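# Flip the right fan unit upside down beside the chassis

## Task

Take the fan unit on the right out of the open chassis, flip it so its top faces down, and release it lying flat on the table right next to the chassis, on the same side the unit came from.

## Robot and tools

ROBOT AND FRAME. Two arms: left_arm carries a left hand, right_arm a right hand (mirror images). Everything is in the scene frame: origin at table-top height, halfway between the nominal arm bases, +z up, +x out across the table, +y toward left_arm. Arm names do not match left/right in images. Calibrated bases: left_arm (+0.031, +0.339, +0.038) m, right_arm (-0.014, -0.309, +0.044) m, both almost unrotated. Reported hand positions and orientations can be a few cm off, more at long reach.

HAND POINT. Each hand has a reference point just past the index/middle knuckles, out from the palm side. Its local axes: +z along straight fingers toward the tips, +y out of the palm face, +x across the palm away from the thumb on the right hand (toward the thumb on the left). Straight fingertips reach about 0.12 m past it. A rigid mast near the wrist on the palm side can strike objects. The right elbow sags under load, so the hand ends lower than commanded; aim higher to compensate.

execute_actions. Argument actions: a list of actions, run in order. Each action is a list of up to 15 rows, one row per 1/30 s step; each action lasts 0.5 s, and if fewer than 15 rows are given the final row repeats. Every row is ONE flat list of 48 numbers, each in [-1, 1], covering both arms even if only one moves:
1-6 left_arm dx, dy, dz, rx, ry, rz; 7-22 left hand motors; 23 left current_limit; 24 left speed; 25-30 right_arm dx, dy, dz, rx, ry, rz; 31-46 right hand motors; 47 right current_limit; 48 right speed.

Arm numbers are offsets, not poses. They are measured along scene axes from that arm's Hand target as it stood when the action began, so each row inside an action is relative to that same starting target, not to the row before. Scale: 1.0 = 0.6 m of translation or 180 degrees of rotation. rx, ry, rz form a single rotation vector, turning about the Hand target position. A translation with length over 1.0 gets scaled down along its direction. Sending the same offset in a new action moves the target further. An all-zero arm part re-requests the current target. Each step, commanded orientation is limited to 40 degrees from the measured one; position wins if both cannot be met. The hand often stops short of the target; waiting does not fix it, so send the remaining gap as a new offset. To stop pushing on something, command back past the hand point.

Hand motor order (both hands): index_mcp, index_abd, index_pip, index_dip, thumb_cmc, thumb_axl, thumb_mcp, thumb_ipl, middle_mcp, middle_abd, middle_pip, middle_dip, ring_mcp, ring_abd, ring_pip, ring_dip. These are absolute goal angles, scaled linearly between each hinge's stops (degrees at +1, at -1; value when straight): finger _mcp (-18, +128; 0.75), _abd (-60, +60; 0.00), _pip (-29, +108; 0.58), _dip (-21, +117; 0.70); thumb_cmc (-20, +120; 0.71), thumb_axl (-27, +140; 0.68), thumb_mcp (-69, +109; 0.23), thumb_ipl (-77, +108; 0.17). Moving toward -1 curls fingers toward the palm and swings the thumb in front of the palm. A 0 is a real goal, not 'hold'; to keep a hand unchanged, resend its hand_goal, current_limit and speed. current_limit maps -1..+1 to 0..550 mA per motor (at least 11 mA); very low values may not lift a finger. speed sets goal travel at (speed+1)/2 of 8.5 rad/s. Initial values: current_limit +0.4, speed -0.6; settings persist. Grip force comes from placing goals beyond the object surface.

cameras argument: list of names (cam_high, cam_left_wrist, cam_right_wrist, or ["all"]); [] gives none; omitted/null gives all only when actions is empty. Images arrive only with an empty actions list or an explicit request. An unknown name voids the call. Images are 896x504.

RESULTS. Per arm: end_effector_position (m) and end_effector_quat_wxyz, Hand target (last commanded pose after clipping; next offsets start here), joint positions, joint velocities (may read 'within noise' or be omitted), joint torques (include own weight; noisy). Per hand: hand_goal, hand_measured (same scale as goals), hand_current_ma (positive pushes toward -1), hand_state per motor: moving, goal, blocked (resting away from goal, still pushing) or overload (shut off). A call returns when the robot is still, up to 3 s after its final action.

zoom_image: camera (one of the three names) and region [x0, y0, x1, y1] in pixels from the top-left, at most 504 by 504; only cameras in the latest images.

finished_scene: scene (1 or 2); ends the current scene permanently. Scene 1 is practice and may be skipped; the goal must hold without the robot touching it.

AVOID. Dropping or releasing a moving part, slamming, striking fixed or heavy objects, hard pushes, anything leaving the table, and arms or hands touching each other (a hand gripping the other hand's fingers counts). A motor at 495 mA or more for 5 s shuts down for 10 s. Holding loads, stretched arms and pushing at unreachable targets heat motors: MOTOR HOT appears at 85 °C and at 100 °C the arm goes limp (OVER-TEMPERATURE FAULT) for 30-60 s or more. During an arm stop, hand commands are discarded. Objects may get nudged occasionally. Time spent thinking counts as robot time.

Each tool is called by a JSON object that holds its "name" and its "arguments", one argument or row to a line.

## Session

{"name": "execute_actions", "arguments": {
  "actions": []
}}

Scene clock: 0.00 s.
left_arm: end_effector_position=(+0.1777, +0.5967, +0.2063) hand_goal=(+0.754, +0.000, +0.576, +0.696, +0.714, +0.678, +0.226, +0.168, +0.754, +0.000, +0.576, +0.696, +0.754, +0.000, +0.576, +0.696) hand_measured=(+0.754, +0.000, +0.576, +0.696, +0.714, +0.678, +0.226, +0.168, +0.754, +0.000, +0.576, +0.696, +0.754, +0.000, +0.576, +0.696) hand_current_ma=(+0, +0, +0, +0, +0, +0, +0, +0, +0, +0, +0, +0, +0, +0, +0, +0) hand_state=(goal, goal, goal, goal, goal, goal, goal, goal, goal, goal, goal, goal, goal, goal, goal, goal) hand_current_limit=0.40 hand_speed=-0.60 end_effector_quat_wxyz=(+0.012, +0.583, +0.811, -0.051) | right_arm: end_effector_position=(+0.2792, -0.4754, +0.2576) hand_goal=(+0.754, +0.000, +0.576, +0.696, +0.714, +0.678, +0.226, +0.168, +0.754, +0.000, +0.576, +0.696, +0.754, +0.000, +0.576, +0.696) hand_measured=(+0.754, +0.000, +0.576, +0.696, +0.714, +0.678, +0.226, +0.168, +0.754, +0.000, +0.576, +0.696, +0.754, +0.000, +0.576, +0.696) hand_current_ma=(+0, +0, +0, +0, +0, +0, +0, +0, +0, +0, +0, +0, +0, +0, +0, +0) hand_state=(goal, goal, goal, goal, goal, goal, goal, goal, goal, goal, goal, goal, goal, goal, goal, goal) hand_current_limit=0.40 hand_speed=-0.60 end_effector_quat_wxyz=(+0.010, +0.685, +0.728, +0.014)
Joint positions: left_arm=[1.215 0.991 0.826 -1.51 -0.006 0.906] | right_arm=[-0.679 0.981 0.916 -1.481 -0.025 -0.702]
Joint velocities: within noise
Joint torques (N m): no reading
Heat: left arm: hottest waist 31 °C; right arm: hottest waist 30 °C.
Hand target: left_arm +0.1799, +0.6030, +0.2148; +0.009, +0.583, +0.811, -0.042 | right_arm +0.2844, -0.4793, +0.2687; +0.023, +0.685, +0.728, +0.015

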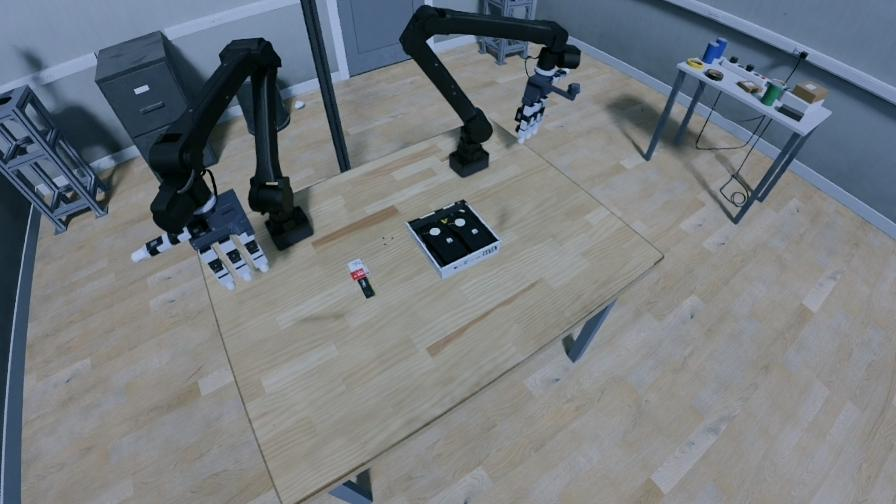

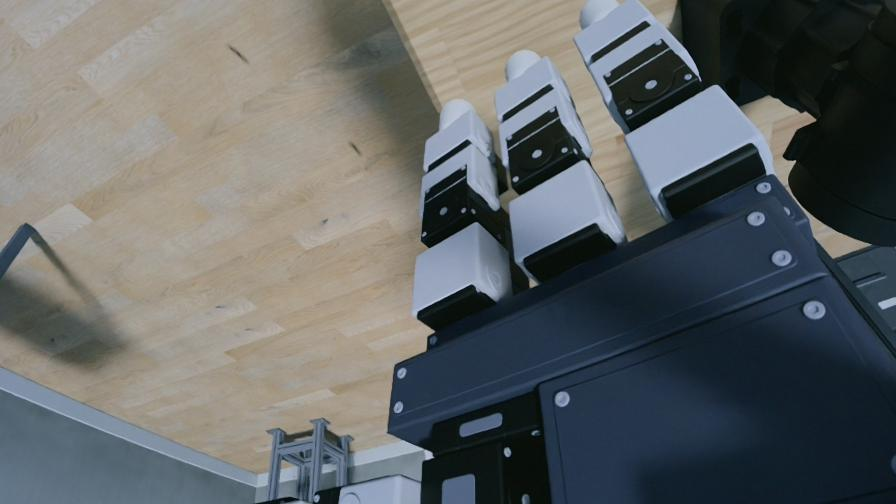

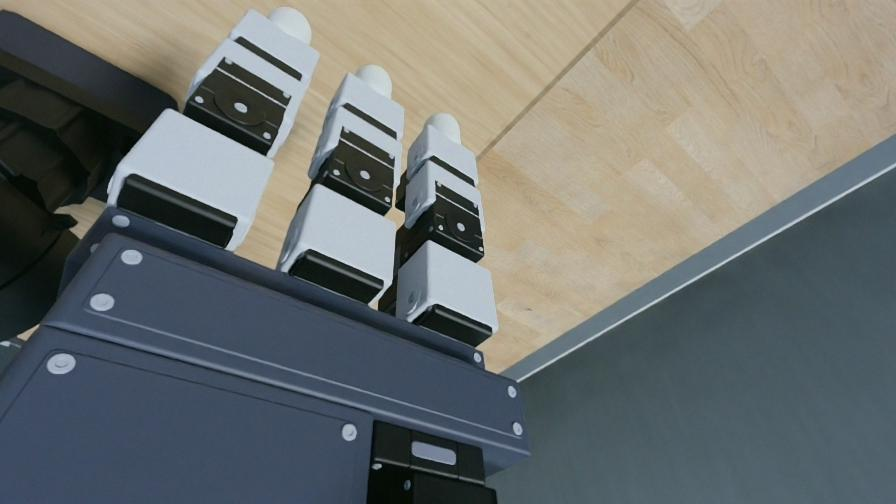

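{"name": "zoom_image", "arguments": {
  "camera": "cam_high",
  "region": [340, 180, 520, 310]
}}

{"name": "zoom_image", "arguments": {
  "camera": "cam_high",
  "region": [400, 190, 510, 285]
}}

Scaled by 2.800.

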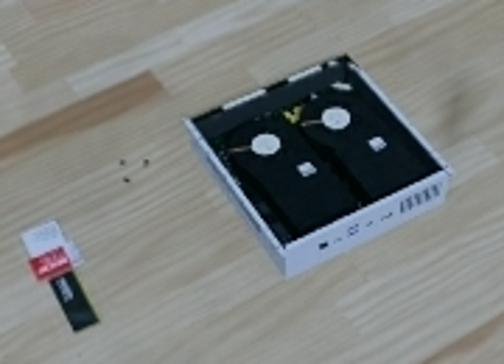

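Scaled by 4.582.

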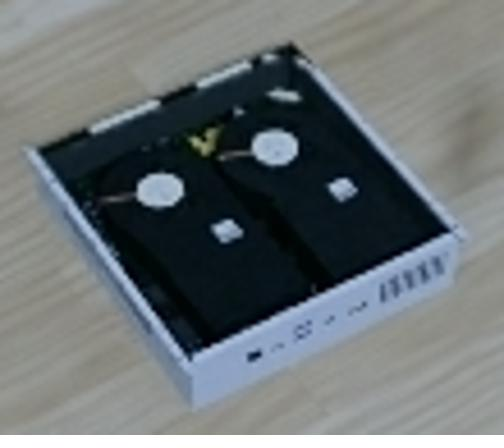

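{"name": "execute_actions", "arguments": {
  "actions": [
    [[0,0,0,0,0,0,0.754,0,0.576,0.696,0.714,0.678,0.226,0.168,0.754,0,0.576,0.696,0.754,0,0.576,0.696,0.4,-0.6,0.07,0.07,0.03,0,0,-0.083,0.754,0,0.576,0.696,0.714,0.678,0.226,0.168,0.754,0,0.576,0.696,0.754,0,0.576,0.696,0.4,-0.6]],
    [[0,0,0,0,0,0,0.754,0,0.576,0.696,0.714,0.678,0.226,0.168,0.754,0,0.576,0.696,0.754,0,0.576,0.696,0.4,-0.6,0.07,0.07,0.03,0,0,-0.083,0.754,0,0.576,0.696,0.714,0.678,0.226,0.168,0.754,0,0.576,0.696,0.754,0,0.576,0.696,0.4,-0.6]],
    [[0,0,0,0,0,0,0.754,0,0.576,0.696,0.714,0.678,0.226,0.168,0.754,0,0.576,0.696,0.754,0,0.576,0.696,0.4,-0.6,0.07,0.07,0.03,0,0,-0.083,0.754,0,0.576,0.696,0.714,0.678,0.226,0.168,0.754,0,0.576,0.696,0.754,0,0.576,0.696,0.4,-0.6]],
    [[0,0,0,0,0,0,0.754,0,0.576,0.696,0.714,0.678,0.226,0.168,0.754,0,0.576,0.696,0.754,0,0.576,0.696,0.4,-0.6,0.07,0.07,0.03,0,0,-0.083,0.754,0,0.576,0.696,0.714,0.678,0.226,0.168,0.754,0,0.576,0.696,0.754,0,0.576,0.696,0.4,-0.6]],
    [[0,0,0,0,0,0,0.754,0,0.576,0.696,0.714,0.678,0.226,0.168,0.754,0,0.576,0.696,0.754,0,0.576,0.696,0.4,-0.6,0.07,0.07,0,0,0,-0.083,0.754,0,0.576,0.696,0.714,0.678,0.226,0.168,0.754,0,0.576,0.696,0.754,0,0.576,0.696,0.4,-0.6]],
    [[0,0,0,0,0,0,0.754,0,0.576,0.696,0.714,0.678,0.226,0.168,0.754,0,0.576,0.696,0.754,0,0.576,0.696,0.4,-0.6,0.07,0.07,0,0,0,-0.083,0.754,0,0.576,0.696,0.714,0.678,0.226,0.168,0.754,0,0.576,0.696,0.754,0,0.576,0.696,0.4,-0.6]]
  ],
  "cameras": ["all"]
}}

Scene clock: 10.33 s.
left_arm: end_effector_position=(+0.1777, +0.5967, +0.2063) hand_goal=(+0.754, +0.000, +0.576, +0.696, +0.714, +0.678, +0.226, +0.168, +0.754, +0.000, +0.576, +0.696, +0.754, +0.000, +0.576, +0.696) hand_measured=(+0.754, +0.000, +0.576, +0.696, +0.714, +0.678, +0.224, +0.168, +0.754, +0.000, +0.576, +0.696, +0.754, +0.000, +0.576, +0.696) hand_current_ma=(-3, +0, +3, +0, +1, -3, -12, -1, -3, +0, +3, +0, -3, +0, +3, +0) hand_state=(goal, goal, goal, goal, goal, goal, goal, goal, goal, goal, goal, goal, goal, goal, goal, goal) hand_current_limit=0.40 hand_speed=-0.60 end_effector_quat_wxyz=(+0.012, +0.583, +0.811, -0.051) | right_arm: end_effector_position=(+0.5269, -0.2333, +0.3271) hand_goal=(+0.754, +0.000, +0.576, +0.696, +0.714, +0.678, +0.226, +0.168, +0.754, +0.000, +0.576, +0.696, +0.754, +0.000, +0.576, +0.696) hand_measured=(+0.754, +0.000, +0.576, +0.696, +0.714, +0.678, +0.222, +0.168, +0.754, +0.000, +0.576, +0.696, +0.754, +0.000, +0.576, +0.696) hand_current_ma=(+0, +0, +0, +0, +0, +0, -2, +0, +0, +0, +0, +0, +0, +0, +0, +0) hand_state=(goal, goal, goal, goal, goal, goal, goal, goal, goal, goal, goal, goal, goal, goal, goal, goal) hand_current_limit=0.40 hand_speed=-0.60 end_effector_quat_wxyz=(+0.027, +0.999, +0.043, +0.016)
Joint positions: left_arm=[1.215 0.991 0.826 -1.51 -0.006 0.906] | right_arm=[0.264 1.865 2.003 -1.692 0.061 1.787]
Joint torques (N m): left_arm=[-0.56 -4.25 11.44 0.18 -0.02 0.04] | right_arm=[0.5 -16.62 11.9 -0.17 0.23 0.11]
Heat: left arm: hottest waist 31 °C; right arm: hottest waist 30 °C.
Hand target: left_arm +0.1799, +0.6030, +0.2148; +0.009, +0.583, +0.811, -0.042 | right_arm +0.5363, -0.2273, +0.3407; +0.027, +0.999, +0.034, -0.005
Off the commanded pose: left_arm 0.011 m, 1 deg | right_arm 0.018 m, 3 deg.
joint sent to its limit (right arm) — joint 4 (wrist pitch), lower limit. The joint targets are off in orientation, not in position.
camera_calibration:
cam_right_wrist: T_world_to_cam=[[-0.741424, -0.668866, 0.053935, 0.243302], [-0.47803, 0.582871, 0.657076, 0.129748], [-0.470933, 0.461389, -0.751892, 0.727418], [0, 0, 0, 1]] pos_world=[0.584979, -0.248513, 0.448564]

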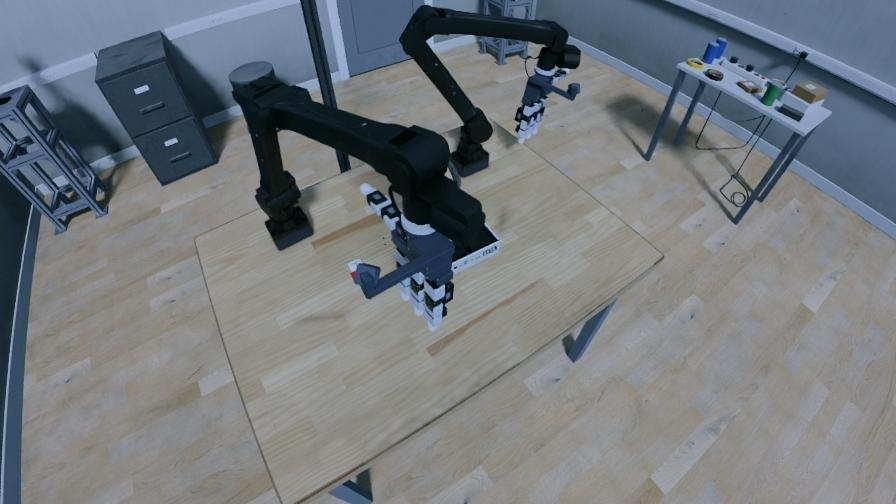

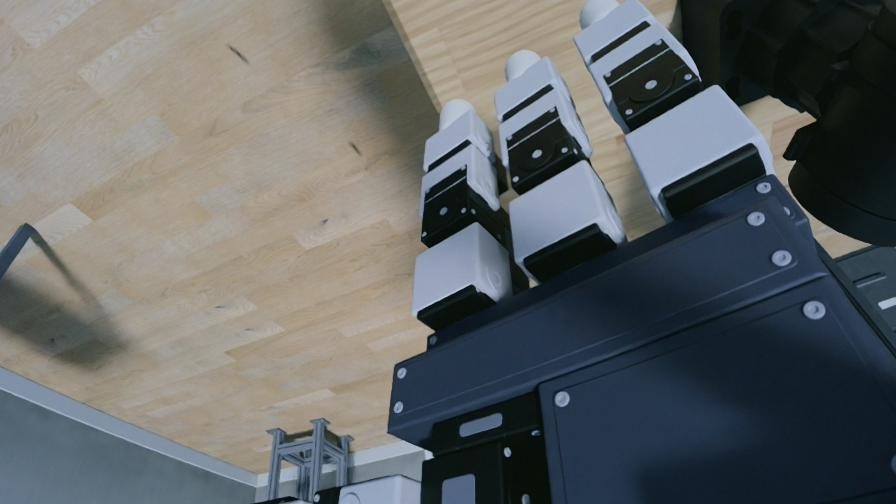

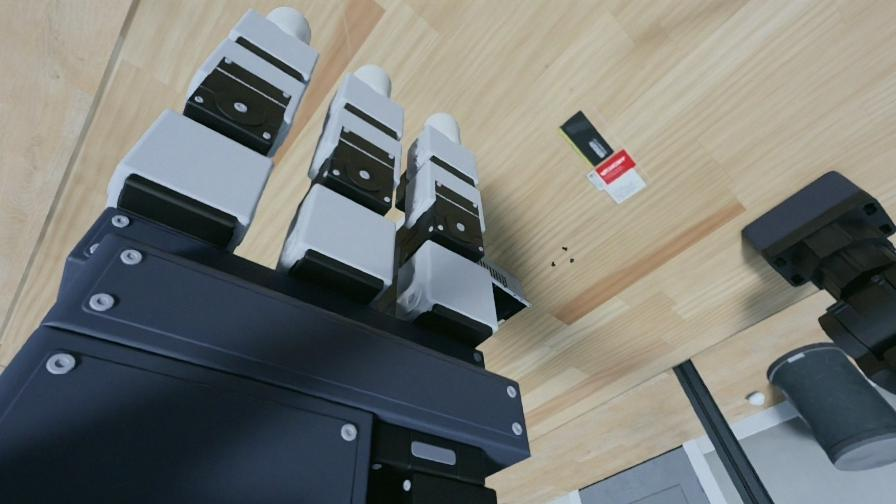

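{"name": "execute_actions", "arguments": {
  "actions": [
    [[0,0,0,0,0,0,0.754,0,0.576,0.696,0.714,0.678,0.226,0.168,0.754,0,0.576,0.696,0.754,0,0.576,0.696,0.4,-0.6,-0.065,0.1,0.01,0,-0.05,0,0.754,0,0.576,0.696,0.714,0.678,0.226,0.168,0.754,0,0.576,0.696,0.754,0,0.576,0.696,0.4,-0.6]],
    [[0,0,0,0,0,0,0.754,0,0.576,0.696,0.714,0.678,0.226,0.168,0.754,0,0.576,0.696,0.754,0,0.576,0.696,0.4,-0.6,-0.065,0.1,0.01,0,-0.05,0,0.754,0,0.576,0.696,0.714,0.678,0.226,0.168,0.754,0,0.576,0.696,0.754,0,0.576,0.696,0.4,-0.6]],
    [[0,0,0,0,0,0,0.754,0,0.576,0.696,0.714,0.678,0.226,0.168,0.754,0,0.576,0.696,0.754,0,0.576,0.696,0.4,-0.6,-0.065,0.1,0.01,0,-0.05,0,0.754,0,0.576,0.696,0.714,0.678,0.226,0.168,0.754,0,0.576,0.696,0.754,0,0.576,0.696,0.4,-0.6]],
    [[0,0,0,0,0,0,0.754,0,0.576,0.696,0.714,0.678,0.226,0.168,0.754,0,0.576,0.696,0.754,0,0.576,0.696,0.4,-0.6,-0.065,0.1,0.01,0,-0.05,0,0.754,0,0.576,0.696,0.714,0.678,0.226,0.168,0.754,0,0.576,0.696,0.754,0,0.576,0.696,0.4,-0.6]],
    [[0,0,0,0,0,0,0.754,0,0.576,0.696,0.714,0.678,0.226,0.168,0.754,0,0.576,0.696,0.754,0,0.576,0.696,0.4,-0.6,-0.065,0.1,0.01,0,-0.05,0,0.754,0,0.576,0.696,0.714,0.678,0.226,0.168,0.754,0,0.576,0.696,0.754,0,0.576,0.696,0.4,-0.6]]
  ],
  "cameras": ["cam_high","cam_right_wrist"]
}}

Scene clock: 15.53 s.
left_arm: end_effector_position=(+0.1777, +0.5967, +0.2063) hand_goal=(+0.754, +0.000, +0.576, +0.696, +0.714, +0.678, +0.226, +0.168, +0.754, +0.000, +0.576, +0.696, +0.754, +0.000, +0.576, +0.696) hand_measured=(+0.754, +0.000, +0.576, +0.696, +0.714, +0.678, +0.224, +0.168, +0.754, +0.000, +0.576, +0.696, +0.754, +0.000, +0.576, +0.696) hand_current_ma=(-3, +0, +3, +0, +1, -3, -12, -1, -3, +0, +3, +0, -3, +0, +3, +0) hand_state=(goal, goal, goal, goal, goal, goal, goal, goal, goal, goal, goal, goal, goal, goal, goal, goal) hand_current_limit=0.40 hand_speed=-0.60 end_effector_quat_wxyz=(+0.012, +0.583, +0.811, -0.051) | right_arm: end_effector_position=(+0.3403, +0.0767, +0.3690) hand_goal=(+0.754, +0.000, +0.576, +0.696, +0.714, +0.678, +0.226, +0.168, +0.754, +0.000, +0.576, +0.696, +0.754, +0.000, +0.576, +0.696) hand_measured=(+0.754, +0.000, +0.576, +0.696, +0.714, +0.678, +0.222, +0.168, +0.754, +0.000, +0.576, +0.696, +0.754, +0.000, +0.576, +0.696) hand_current_ma=(+0, +0, +0, +0, +0, +0, -2, +0, +0, +0, +0, +0, +0, +0, +0, +0) hand_state=(goal, goal, goal, goal, goal, goal, goal, goal, goal, goal, goal, goal, goal, goal, goal, goal) hand_current_limit=0.40 hand_speed=-0.60 end_effector_quat_wxyz=(+0.017, +0.888, +0.183, +0.422)
Joint positions: left_arm=[1.215 0.991 0.826 -1.51 -0.006 0.906] | right_arm=[1.098 1.53 1.498 -0.948 0.685 2.084]
Joint torques (N m): left_arm=[-0.56 -4.25 11.44 0.17 -0.02 0.04] | right_arm=[-0.67 -14.92 7.99 1.99 0.77 0.04]
Heat: left arm: hottest waist 31 °C; right arm: hottest waist 30 °C.
Hand target: left_arm +0.1799, +0.6030, +0.2148; +0.009, +0.583, +0.811, -0.042 | right_arm +0.3414, +0.0726, +0.3708; +0.038, +0.925, +0.021, +0.378
Off the commanded pose: left_arm 0.011 m, 1 deg | right_arm 0.004 m, 20 deg.
joint sent to its limit (right arm) — joint 6 (wrist roll), upper limit. The joint targets are off in orientation, not in position.
camera_calibration:
cam_right_wrist: T_world_to_cam=[[-0.303269, -0.839915, -0.450079, 0.359944], [-0.946842, 0.318804, 0.043059, 0.238709], [0.107321, 0.439212, -0.89195, 0.384653], [0, 0, 0, 1]] pos_world=[0.293898, 0.0572761, 0.494816]
Images, in order (width x height): cam_high 896x504, cam_right_wrist 896x504.

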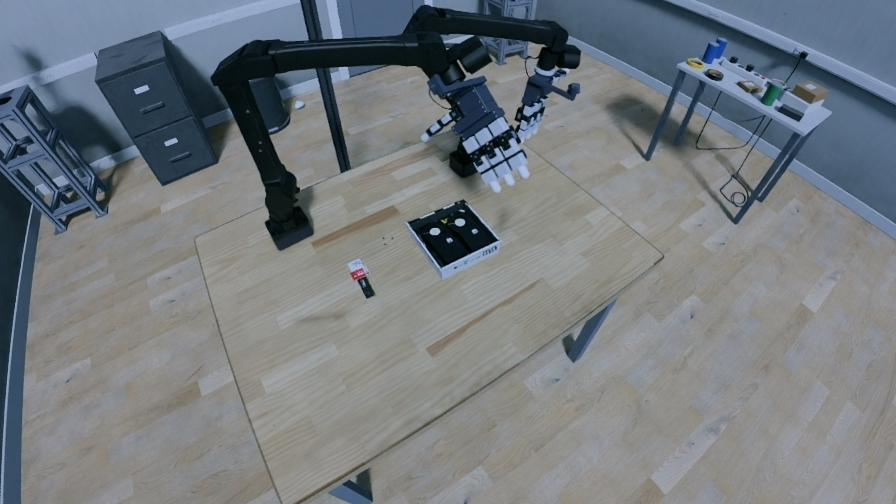

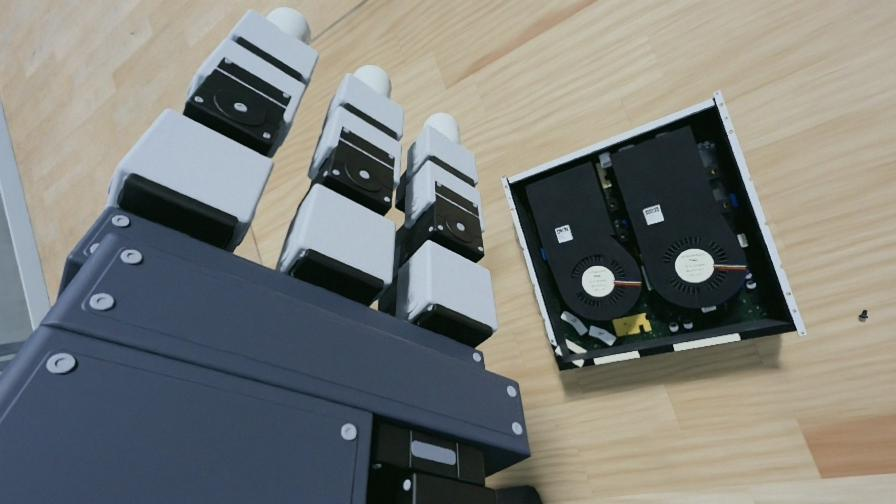

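{"name": "zoom_image", "arguments": {
  "camera": "cam_right_wrist",
  "region": [490, 80, 820, 380]
}}

{"name": "zoom_image", "arguments": {
  "camera": "cam_high",
  "region": [400, 190, 510, 285]
}}

Scaled by 1.527.

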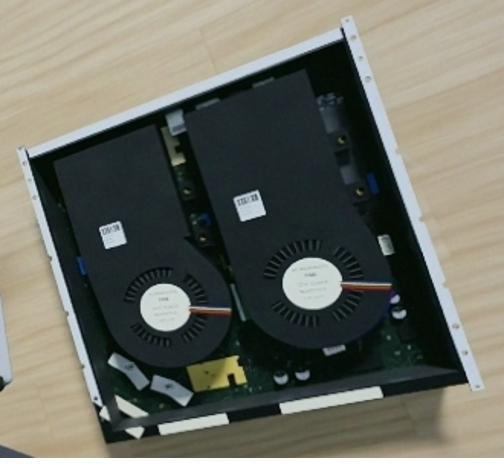

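Scaled by 4.582.

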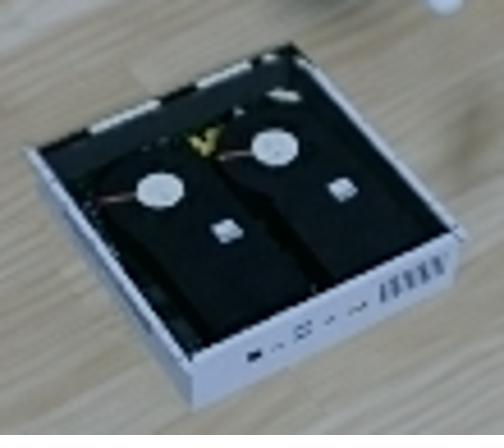

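{"name": "zoom_image", "arguments": {
  "camera": "cam_right_wrist",
  "region": [590, 90, 760, 220]
}}

{"name": "zoom_image", "arguments": {
  "camera": "cam_right_wrist",
  "region": [620, 210, 800, 350]
}}

Scaled by 2.965.

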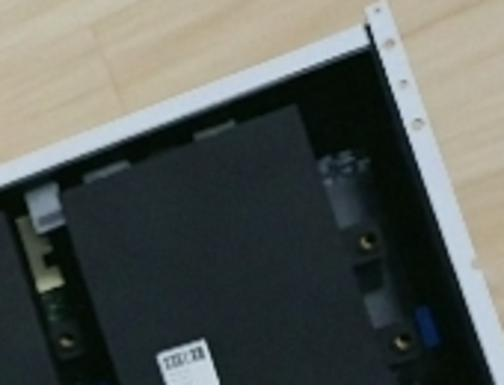

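Scaled by 2.800.

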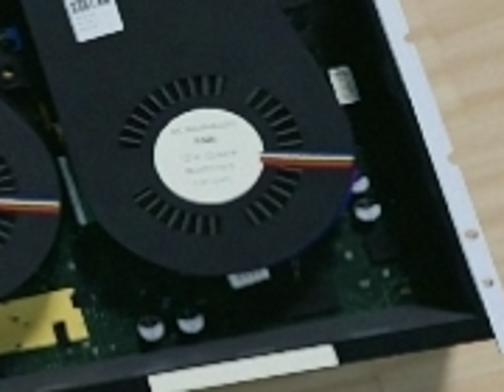

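{"name": "execute_actions", "arguments": {
  "actions": [
    [[0,0,0,0,0,0,0.754,0,0.576,0.696,0.714,0.678,0.226,0.168,0.754,0,0.576,0.696,0.754,0,0.576,0.696,0.4,-0.6,0,0,-0.08,0,0,0,0.754,0,0.576,0.696,0.714,0.678,0.226,0.168,0.754,0,0.576,0.696,0.754,0,0.576,0.696,0.4,-0.6]],
    [[0,0,0,0,0,0,0.754,0,0.576,0.696,0.714,0.678,0.226,0.168,0.754,0,0.576,0.696,0.754,0,0.576,0.696,0.4,-0.6,0,0,-0.08,0,0,0,0.754,0,0.576,0.696,0.714,0.678,0.226,0.168,0.754,0,0.576,0.696,0.754,0,0.576,0.696,0.4,-0.6]],
    [[0,0,0,0,0,0,0.754,0,0.576,0.696,0.714,0.678,0.226,0.168,0.754,0,0.576,0.696,0.754,0,0.576,0.696,0.4,-0.6,0,0,-0.08,0,0,0,0.754,0,0.576,0.696,0.714,0.678,0.226,0.168,0.754,0,0.576,0.696,0.754,0,0.576,0.696,0.4,-0.6]]
  ],
  "cameras": ["cam_right_wrist"]
}}

{"name": "zoom_image", "arguments": {
  "camera": "cam_right_wrist",
  "region": [476, 60, 896, 440]
}}

Scene clock: 26.70 s.
left_arm: end_effector_position=(+0.1777, +0.5967, +0.2063) hand_goal=(+0.754, +0.000, +0.576, +0.696, +0.714, +0.678, +0.226, +0.168, +0.754, +0.000, +0.576, +0.696, +0.754, +0.000, +0.576, +0.696) hand_measured=(+0.754, +0.000, +0.576, +0.696, +0.714, +0.678, +0.224, +0.168, +0.754, +0.000, +0.576, +0.696, +0.754, +0.000, +0.576, +0.696) hand_current_ma=(-3, +0, +3, +0, +1, -3, -12, -1, -3, +0, +3, +0, -3, +0, +3, +0) hand_state=(goal, goal, goal, goal, goal, goal, goal, goal, goal, goal, goal, goal, goal, goal, goal, goal) hand_current_limit=0.40 hand_speed=-0.60 end_effector_quat_wxyz=(+0.012, +0.583, +0.811, -0.051) | right_arm: end_effector_position=(+0.3402, +0.0724, +0.2320) hand_goal=(+0.754, +0.000, +0.576, +0.696, +0.714, +0.678, +0.226, +0.168, +0.754, +0.000, +0.576, +0.696, +0.754, +0.000, +0.576, +0.696) hand_measured=(+0.754, +0.000, +0.576, +0.696, +0.714, +0.678, +0.222, +0.168, +0.754, +0.000, +0.576, +0.696, +0.754, +0.000, +0.576, +0.696) hand_current_ma=(+0, +0, +0, +0, +0, +0, -2, +0, +0, +0, +0, +0, +0, +0, +0, +0) hand_state=(goal, goal, goal, goal, goal, goal, goal, goal, goal, goal, goal, goal, goal, goal, goal, goal) hand_current_limit=0.40 hand_speed=-0.60 end_effector_quat_wxyz=(+0.014, +0.883, +0.175, +0.435)
Joint positions: left_arm=[1.215 0.991 0.826 -1.51 -0.006 0.906] | right_arm=[1.098 1.591 1.191 -0.553 0.704 2.084]
Joint torques (N m): left_arm=[-0.5 -4.31 11.43 0.13 -0.02 0.03] | right_arm=[-0.32 -13.45 7.79 1.99 0.72 0.04]
Heat: left arm: hottest elbow 33 °C; right arm: hottest waist 30 °C.
Hand target: left_arm +0.1799, +0.6030, +0.2148; +0.009, +0.583, +0.811, -0.042 | right_arm +0.3414, +0.0726, +0.2267; +0.038, +0.925, +0.021, +0.378
Off the commanded pose: left_arm 0.011 m, 1 deg | right_arm 0.005 m, 20 deg.
joint sent to its limit (right arm) — joint 6 (wrist roll), upper limit. The joint targets are off in orientation, not in position.
camera_calibration:
cam_right_wrist: T_world_to_cam=[[-0.300533, -0.828701, -0.47216, 0.298088], [-0.944278, 0.328197, 0.0250118, 0.248513], [0.134234, 0.453367, -0.881158, 0.251659], [0, 0, 0, 1]] pos_world=[0.29047, 0.0513708, 0.356281]
Images, in order (width x height): cam_right_wrist 896x504.

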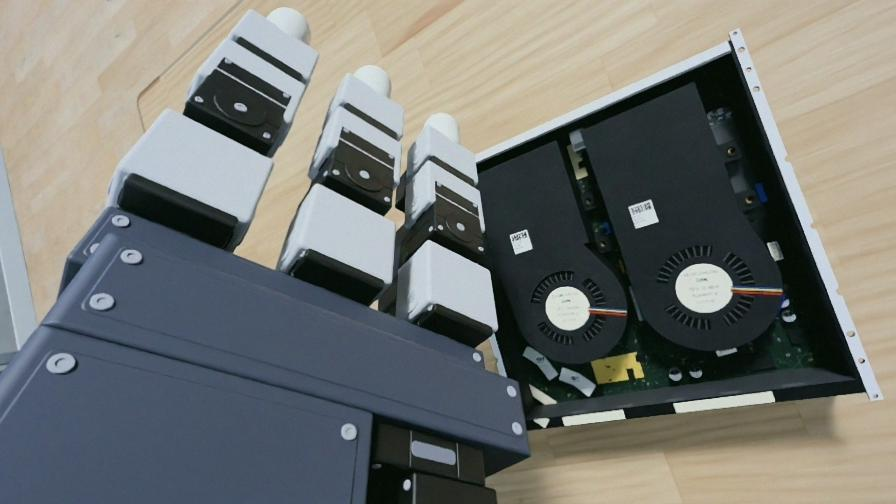

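Scaled by 1.200.

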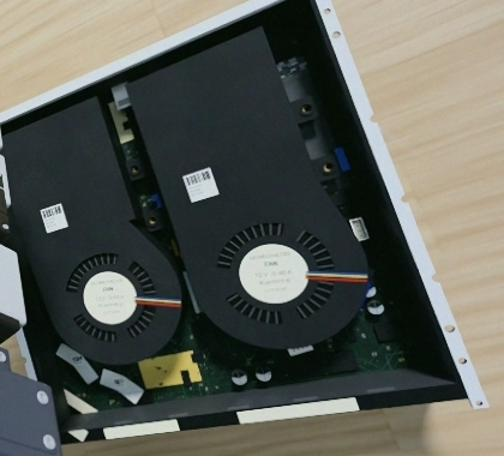

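{"name": "execute_actions", "arguments": {
  "actions": [
    [[0,0,0,0,0,0,0.754,0,0.576,0.696,0.714,0.678,0.226,0.168,0.754,0,0.576,0.696,0.754,0,0.576,0.696,0.4,-0.6,0.09,0,0.02,0,0.0625,0,0.754,0,0.576,0.696,0.714,0.678,0.226,0.168,0.754,0,0.576,0.696,0.754,0,0.576,0.696,0.4,-0.6]],
    [[0,0,0,0,0,0,0.754,0,0.576,0.696,0.714,0.678,0.226,0.168,0.754,0,0.576,0.696,0.754,0,0.576,0.696,0.4,-0.6,0.09,0,0.02,0,0.0625,0,0.754,0,0.576,0.696,0.714,0.678,0.226,0.168,0.754,0,0.576,0.696,0.754,0,0.576,0.696,0.4,-0.6]],
    [[0,0,0,0,0,0,0.754,0,0.576,0.696,0.714,0.678,0.226,0.168,0.754,0,0.576,0.696,0.754,0,0.576,0.696,0.4,-0.6,0.09,0,0.02,0,0.0625,0.03,0.754,0,0.576,0.696,0.714,0.678,0.226,0.168,0.754,0,0.576,0.696,0.754,0,0.576,0.696,0.4,-0.6]],
    [[0,0,0,0,0,0,0.754,0,0.576,0.696,0.714,0.678,0.226,0.168,0.754,0,0.576,0.696,0.754,0,0.576,0.696,0.4,-0.6,0.09,0,0.02,0,0.0625,0.03,0.754,0,0.576,0.696,0.714,0.678,0.226,0.168,0.754,0,0.576,0.696,0.754,0,0.576,0.696,0.4,-0.6]],
    [[0,0,0,0,0,0,0.754,0,0.576,0.696,0.714,0.678,0.226,0.168,0.754,0,0.576,0.696,0.754,0,0.576,0.696,0.4,-0.6,0,0,0,0,0,0,0.754,0,0.576,0.696,0.714,0.678,0.226,0.168,0.754,0,0.576,0.696,0.754,0,0.576,0.696,0.4,-0.6]]
  ],
  "cameras": ["cam_right_wrist"]
}}

Scene clock: 31.17 s.
left_arm: end_effector_position=(+0.1777, +0.5967, +0.2063) hand_goal=(+0.754, +0.000, +0.576, +0.696, +0.714, +0.678, +0.226, +0.168, +0.754, +0.000, +0.576, +0.696, +0.754, +0.000, +0.576, +0.696) hand_measured=(+0.754, +0.000, +0.576, +0.696, +0.714, +0.678, +0.224, +0.168, +0.754, +0.000, +0.576, +0.696, +0.754, +0.000, +0.576, +0.696) hand_current_ma=(-3, +0, +3, +0, +1, -3, -12, -1, -3, +0, +3, +0, -3, +0, +3, +0) hand_state=(goal, goal, goal, goal, goal, goal, goal, goal, goal, goal, goal, goal, goal, goal, goal, goal) hand_current_limit=0.40 hand_speed=-0.60 end_effector_quat_wxyz=(+0.012, +0.583, +0.811, -0.051) | right_arm: end_effector_position=(+0.5490, +0.0666, +0.2710) hand_goal=(+0.754, +0.000, +0.576, +0.696, +0.714, +0.678, +0.226, +0.168, +0.754, +0.000, +0.576, +0.696, +0.754, +0.000, +0.576, +0.696) hand_measured=(+0.752, +0.002, +0.576, +0.696, +0.714, +0.678, +0.222, +0.168, +0.752, +0.000, +0.576, +0.696, +0.752, +0.000, +0.576, +0.696) hand_current_ma=(+0, +0, +0, +0, +0, +0, -2, +0, +0, +0, +0, +0, +0, +0, +0, +0) hand_state=(goal, goal, goal, goal, goal, goal, goal, goal, goal, goal, goal, goal, goal, goal, goal, goal) hand_current_limit=0.40 hand_speed=-0.60 end_effector_quat_wxyz=(-0.027, +0.987, +0.139, +0.076)
Joint positions: left_arm=[1.215 0.991 0.826 -1.51 -0.006 0.906] | right_arm=[0.661 2.284 2.563 -1.692 0.035 1.987]
Joint torques (N m): left_arm=[-0.56 -4.31 11.43 0.16 -0.02 0.04] | right_arm=[-0.03 -20.72 12.14 0.14 0.1 -0.09]
Heat: left arm: hottest elbow 34 °C; right arm: hottest elbow 31 °C.
Hand target: left_arm +0.1799, +0.6030, +0.2148; +0.009, +0.583, +0.811, -0.042 | right_arm +0.5574, +0.0726, +0.2746; +0.009, +0.992, +0.126, -0.003
Off the commanded pose: left_arm 0.011 m, 1 deg | right_arm 0.011 m, 10 deg.
joint sent to its limit (right arm) — joint 4 (wrist pitch), lower limit. The joint targets are off in orientation, not in position.
camera_calibration:
cam_right_wrist: T_world_to_cam=[[-0.591722, -0.799732, -0.101461, 0.431876], [-0.648886, 0.397823, 0.648602, 0.110773], [-0.478344, 0.449628, -0.754335, 0.562884], [0, 0, 0, 1]] pos_world=[0.596682, 0.0482287, 0.396574]
Images, in order (width x height): cam_right_wrist 896x504.

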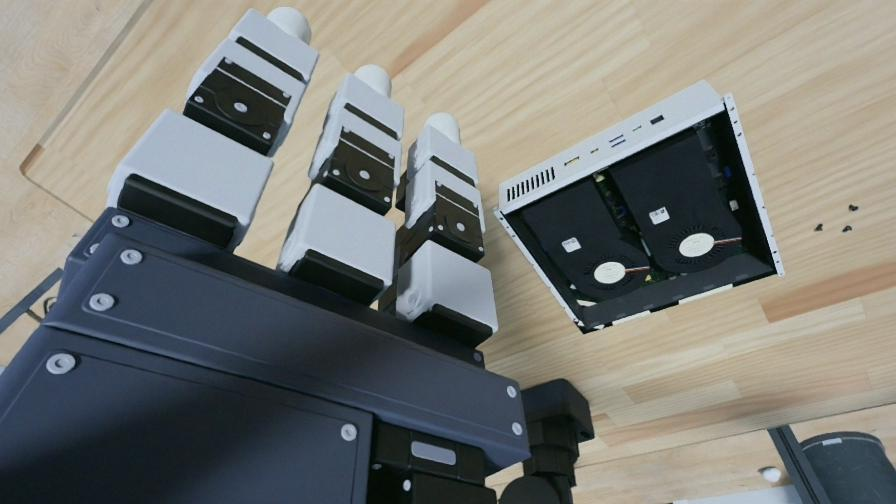

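{"name": "zoom_image", "arguments": {
  "camera": "cam_right_wrist",
  "region": [490, 80, 790, 340]
}}

{"name": "zoom_image", "arguments": {
  "camera": "cam_right_wrist",
  "region": [580, 90, 780, 230]
}}

Scaled by 1.680.

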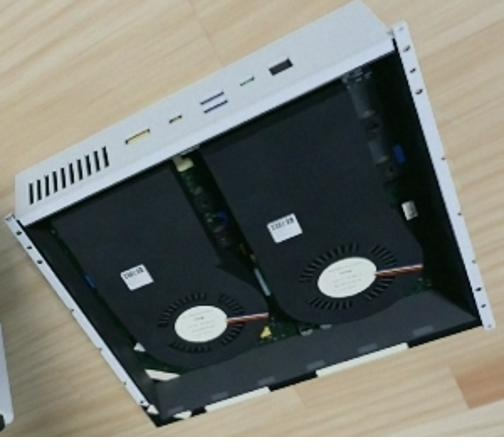

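Scaled by 2.520.

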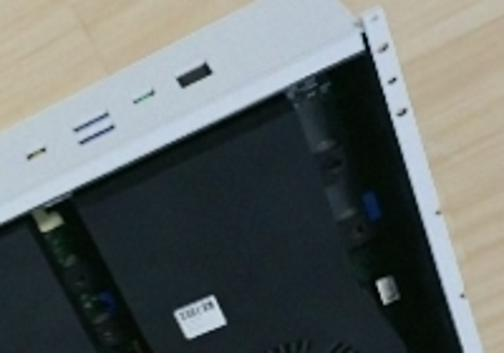

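{"name": "execute_actions", "arguments": {
  "actions": [
    [[0,0,0,0,0,0,0.754,0,0.576,0.696,0.714,0.678,0.226,0.168,0.754,0,0.576,0.696,0.754,0,0.576,0.696,0.4,-0.6,-0.0453,-0.015,0,0,0,0.08,0.754,0,0.576,0.696,0.714,0.678,0.226,0.168,1,0,1,1,0.754,0,0.576,0.696,0.4,-0.6]],
    [[0,0,0,0,0,0,0.754,0,0.576,0.696,0.714,0.678,0.226,0.168,0.754,0,0.576,0.696,0.754,0,0.576,0.696,0.4,-0.6,-0.0453,-0.015,0,0,0,0.08,0.754,0,0.576,0.696,0.714,0.678,0.226,0.168,1,0,1,1,0.754,0,0.576,0.696,0.4,-0.6]],
    [[0,0,0,0,0,0,0.754,0,0.576,0.696,0.714,0.678,0.226,0.168,0.754,0,0.576,0.696,0.754,0,0.576,0.696,0.4,-0.6,-0.0453,-0.015,0,0,0,0.08,0.754,0,0.576,0.696,0.714,0.678,0.226,0.168,1,0,1,1,0.754,0,0.576,0.696,0.4,-0.6]],
    [[0,0,0,0,0,0,0.754,0,0.576,0.696,0.714,0.678,0.226,0.168,0.754,0,0.576,0.696,0.754,0,0.576,0.696,0.4,-0.6,-0.0453,-0.015,0,0,0,0.08,0.754,0,0.576,0.696,0.714,0.678,0.226,0.168,1,0,1,1,0.754,0,0.576,0.696,0.4,-0.6]],
    [[0,0,0,0,0,0,0.754,0,0.576,0.696,0.714,0.678,0.226,0.168,0.754,0,0.576,0.696,0.754,0,0.576,0.696,0.4,-0.6,-0.0453,-0.015,-0.025,0,0,0.08,0.754,-0.0275,0.576,0.696,0.714,0.678,0.226,0.168,1,0,1,1,0.754,0.0275,0.576,0.696,0.4,-0.6]],
    [[0,0,0,0,0,0,0.754,0,0.576,0.696,0.714,0.678,0.226,0.168,0.754,0,0.576,0.696,0.754,0,0.576,0.696,0.4,-0.6,0,0,0,0,0,0,0.754,-0.0275,0.576,0.696,0.714,0.678,0.226,0.168,1,0,1,1,0.754,0.0275,0.576,0.696,0.4,-0.6]]
  ],
  "cameras": ["cam_high","cam_right_wrist"]
}}

{"name": "zoom_image", "arguments": {
  "camera": "cam_right_wrist",
  "region": [150, 0, 550, 250]
}}

Scene clock: 51.03 s.
left_arm: end_effector_position=(+0.1777, +0.5967, +0.2063) hand_goal=(+0.754, +0.000, +0.576, +0.696, +0.714, +0.678, +0.226, +0.168, +0.754, +0.000, +0.576, +0.696, +0.754, +0.000, +0.576, +0.696) hand_measured=(+0.754, +0.000, +0.576, +0.696, +0.714, +0.678, +0.224, +0.168, +0.754, +0.000, +0.576, +0.696, +0.754, +0.000, +0.576, +0.696) hand_current_ma=(-3, +0, +3, +0, +1, -3, -12, -1, -3, +0, +3, +0, -3, +0, +3, +0) hand_state=(goal, goal, goal, goal, goal, goal, goal, goal, goal, goal, goal, goal, goal, goal, goal, goal) hand_current_limit=0.40 hand_speed=-0.60 end_effector_quat_wxyz=(+0.012, +0.583, +0.811, -0.051) | right_arm: end_effector_position=(+0.4263, +0.0228, +0.2564) hand_goal=(+0.754, -0.028, +0.576, +0.696, +0.714, +0.678, +0.226, +0.168, +1.000, +0.000, +1.000, +1.000, +0.754, +0.028, +0.576, +0.696) hand_measured=(+0.752, -0.026, +0.576, +0.696, +0.714, +0.678, +0.222, +0.168, +0.992, +0.000, +0.994, +0.996, +0.752, +0.026, +0.576, +0.696) hand_current_ma=(+0, +0, +0, +0, +0, +0, -2, +0, -5, +0, -2, -1, +0, +0, +0, +0) hand_state=(goal, goal, goal, goal, goal, goal, goal, goal, goal, goal, goal, goal, goal, goal, goal, goal) hand_current_limit=0.40 hand_speed=-0.60 end_effector_quat_wxyz=(+0.010, +0.736, +0.677, -0.004)
Joint positions: left_arm=[1.215 0.991 0.826 -1.51 -0.006 0.906] | right_arm=[0.76 1.68 1.573 -1.473 0.019 0.882]
Joint torques (N m): left_arm=[-0.56 -4.19 11.44 0.16 -0.03 0.04] | right_arm=[0.85 -16.03 7.1 0.61 0.07 -0.1]
Heat: left arm: hottest elbow 36 °C; right arm: hottest elbow 32 °C.
Hand target: left_arm +0.1799, +0.6030, +0.2148; +0.009, +0.583, +0.811, -0.042 | right_arm +0.4215, +0.0276, +0.2596; +0.009, +0.729, +0.685, +0.003
Off the commanded pose: left_arm 0.011 m, 1 deg | right_arm 0.008 m, 1 deg.
camera_calibration:
cam_right_wrist: T_world_to_cam=[[0.537129, -0.840978, 0.0651866, -0.200177], [-0.620663, -0.341715, 0.705697, 0.0481847], [-0.5712, -0.419509, -0.705509, 0.559733], [0, 0, 0, 1]] pos_world=[0.457147, 0.082934, 0.373942]
Images, in order (width x height): cam_high 896x504, cam_right_wrist 896x504.

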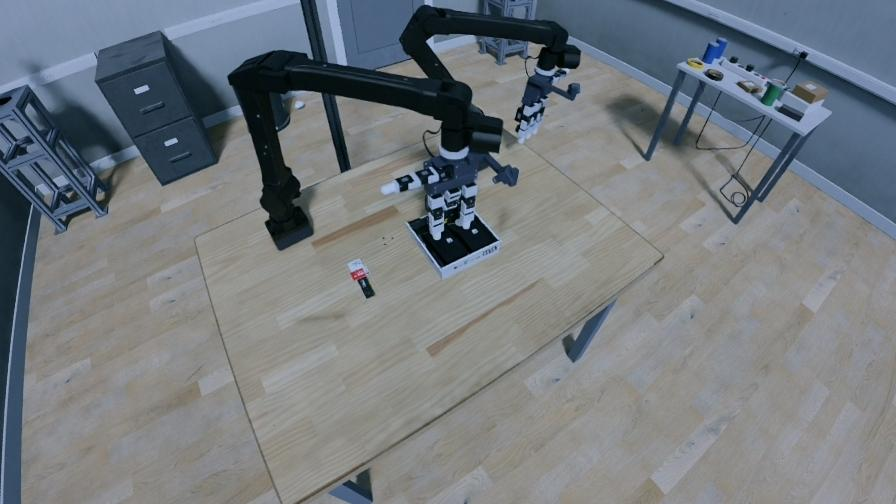

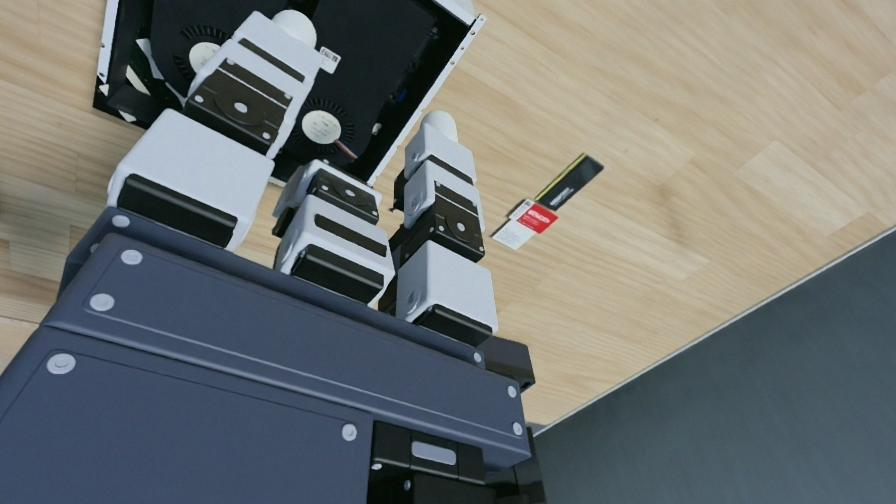

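Scaled by 1.260.

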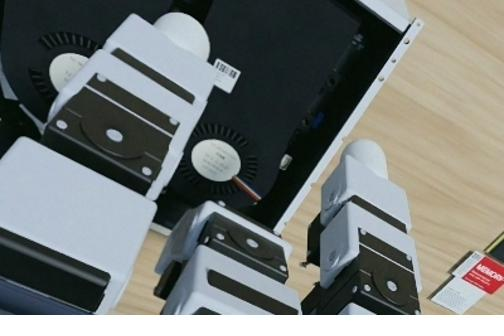

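{"name": "execute_actions", "arguments": {
  "actions": [
    [[0,0,0,0,0,0,0.754,0,0.576,0.696,0.714,0.678,0.226,0.168,0.754,0,0.576,0.696,0.754,0,0.576,0.696,0.4,-0.6,-0.014,0.021,-0.045,0,0,0,0.754,-0.0275,0.576,0.696,0.714,0.678,0.226,0.168,1,0,1,1,0.754,0.0275,0.576,0.696,0.4,-0.6]],
    [[0,0,0,0,0,0,0.754,0,0.576,0.696,0.714,0.678,0.226,0.168,0.754,0,0.576,0.696,0.754,0,0.576,0.696,0.4,-0.6,0,0,-0.045,0,0,0,0.754,-0.0275,0.576,0.696,0.714,0.678,0.226,0.168,1,0,1,1,0.754,0.0275,0.576,0.696,0.4,-0.6]]
  ],
  "cameras": ["cam_high","cam_right_wrist"]
}}

{"name": "zoom_image", "arguments": {
  "camera": "cam_right_wrist",
  "region": [220, 0, 520, 180]
}}

{"name": "zoom_image", "arguments": {
  "camera": "cam_high",
  "region": [390, 180, 520, 290]
}}

Scene clock: 54.43 s.
left_arm: end_effector_position=(+0.1777, +0.5967, +0.2063) hand_goal=(+0.754, +0.000, +0.576, +0.696, +0.714, +0.678, +0.226, +0.168, +0.754, +0.000, +0.576, +0.696, +0.754, +0.000, +0.576, +0.696) hand_measured=(+0.754, +0.000, +0.576, +0.696, +0.714, +0.678, +0.224, +0.168, +0.754, +0.000, +0.576, +0.696, +0.754, +0.000, +0.576, +0.696) hand_current_ma=(-3, +0, +3, +0, +1, -3, -12, -1, -3, +0, +3, +0, -3, +0, +3, +0) hand_state=(goal, goal, goal, goal, goal, goal, goal, goal, goal, goal, goal, goal, goal, goal, goal, goal) hand_current_limit=0.40 hand_speed=-0.60 end_effector_quat_wxyz=(+0.012, +0.583, +0.811, -0.051) | right_arm: end_effector_position=(+0.4164, +0.0361, +0.2173) hand_goal=(+0.754, -0.028, +0.576, +0.696, +0.714, +0.678, +0.226, +0.168, +1.000, +0.000, +1.000, +1.000, +0.754, +0.028, +0.576, +0.696) hand_measured=(+0.752, -0.026, +0.576, +0.696, +0.714, +0.678, +0.222, +0.168, +0.992, +0.000, +0.994, +0.996, +0.752, +0.026, +0.576, +0.696) hand_current_ma=(+0, +0, +0, +0, +0, +0, -2, +0, -5, +0, -2, -1, +0, +0, +0, +0) hand_state=(goal, goal, goal, goal, goal, goal, goal, goal, goal, goal, goal, goal, goal, goal, goal, goal) hand_current_limit=0.40 hand_speed=-0.60 end_effector_quat_wxyz=(+0.008, +0.729, +0.685, +0.010)
Joint positions: left_arm=[1.215 0.991 0.826 -1.51 -0.006 0.906] | right_arm=[0.79 1.682 1.469 -1.34 0.018 0.891]
Joint torques (N m): left_arm=[-0.56 -4.25 11.41 0.17 -0.02 0.03] | right_arm=[0.79 -13.68 7.15 0.66 0.11 0.12]
Heat: left arm: hottest elbow 36 °C; right arm: hottest elbow 33 °C.
Hand target: left_arm +0.1799, +0.6030, +0.2148; +0.009, +0.583, +0.811, -0.042 | right_arm +0.4131, +0.0402, +0.2057; +0.009, +0.729, +0.685, +0.003
Off the commanded pose: left_arm 0.011 m, 1 deg | right_arm 0.013 m, 1 deg.
camera_calibration:
cam_right_wrist: T_world_to_cam=[[0.553185, -0.831065, 0.0576009, -0.186628], [-0.625993, -0.369069, 0.686965, 0.0815714], [-0.549654, -0.416077, -0.724404, 0.527104], [0, 0, 0, 1]] pos_world=[0.444028, 0.0943211, 0.336549]
Images, in order (width x height): cam_high 896x504, cam_right_wrist 896x504.

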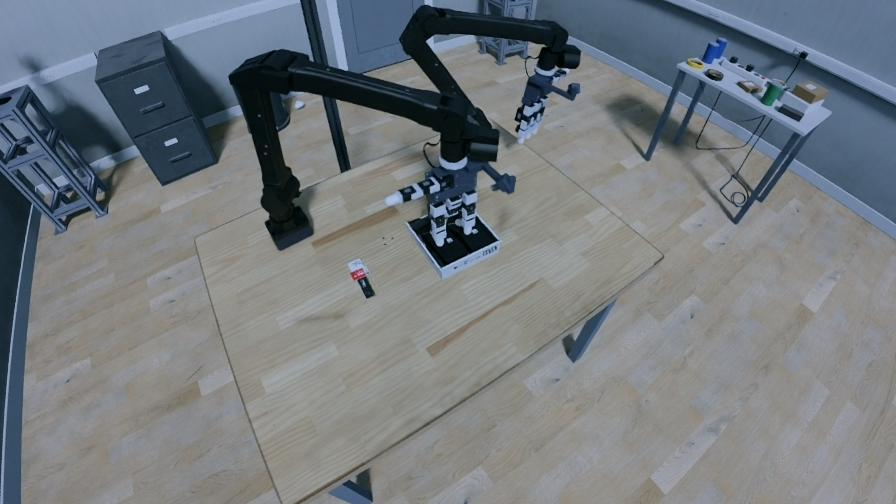

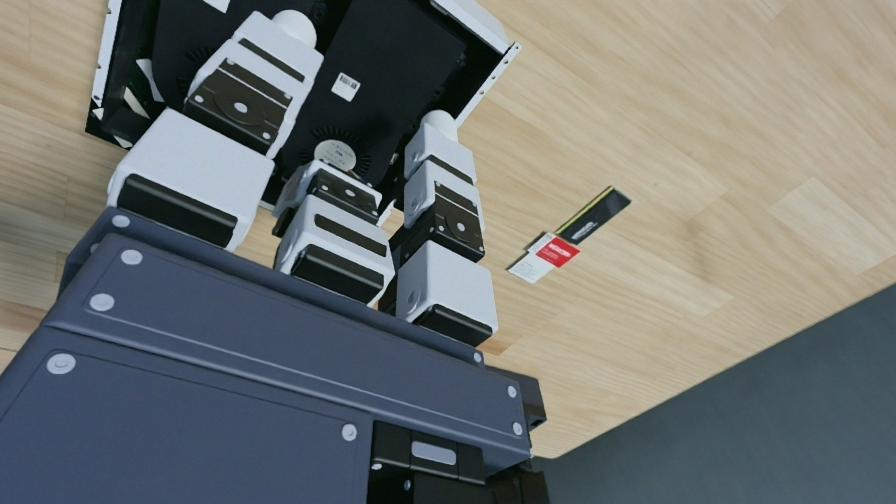

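Scaled by 1.680.

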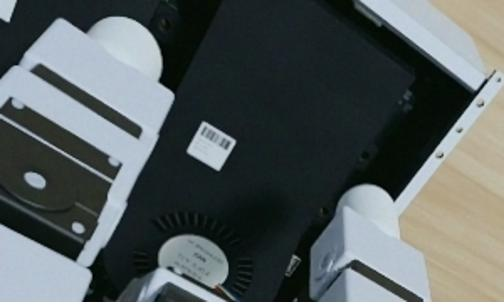

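Scaled by 3.877.

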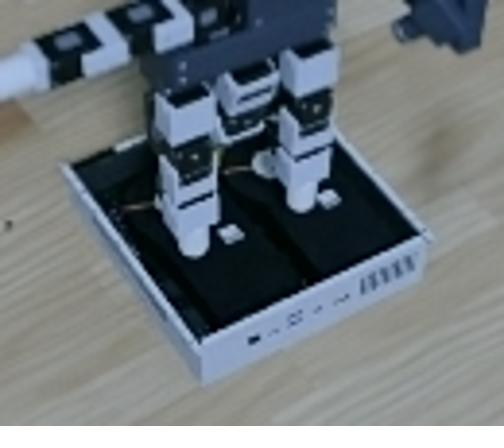

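{"name": "zoom_image", "arguments": {
  "camera": "cam_right_wrist",
  "region": [400, 0, 530, 130]
}}

{"name": "zoom_image", "arguments": {
  "camera": "cam_right_wrist",
  "region": [270, 0, 400, 130]
}}

Scaled by 3.877.

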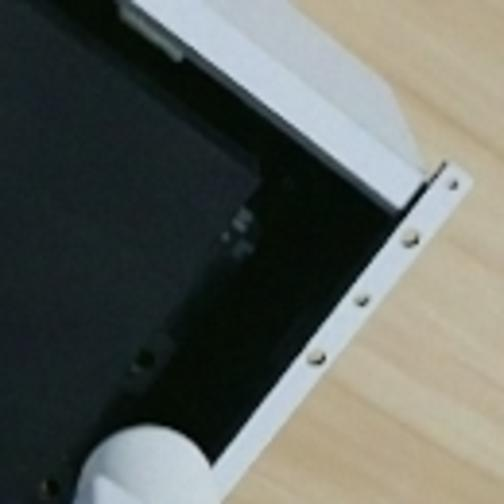

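Scaled by 3.877.

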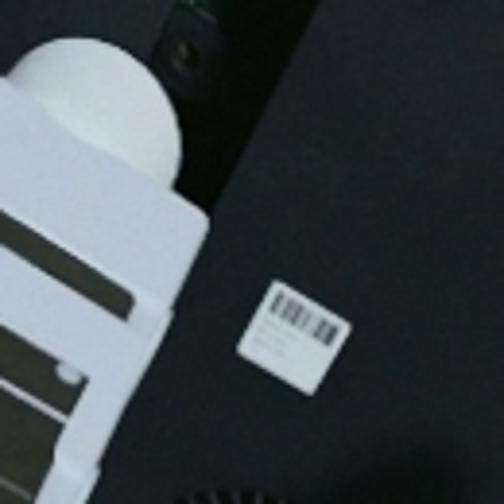

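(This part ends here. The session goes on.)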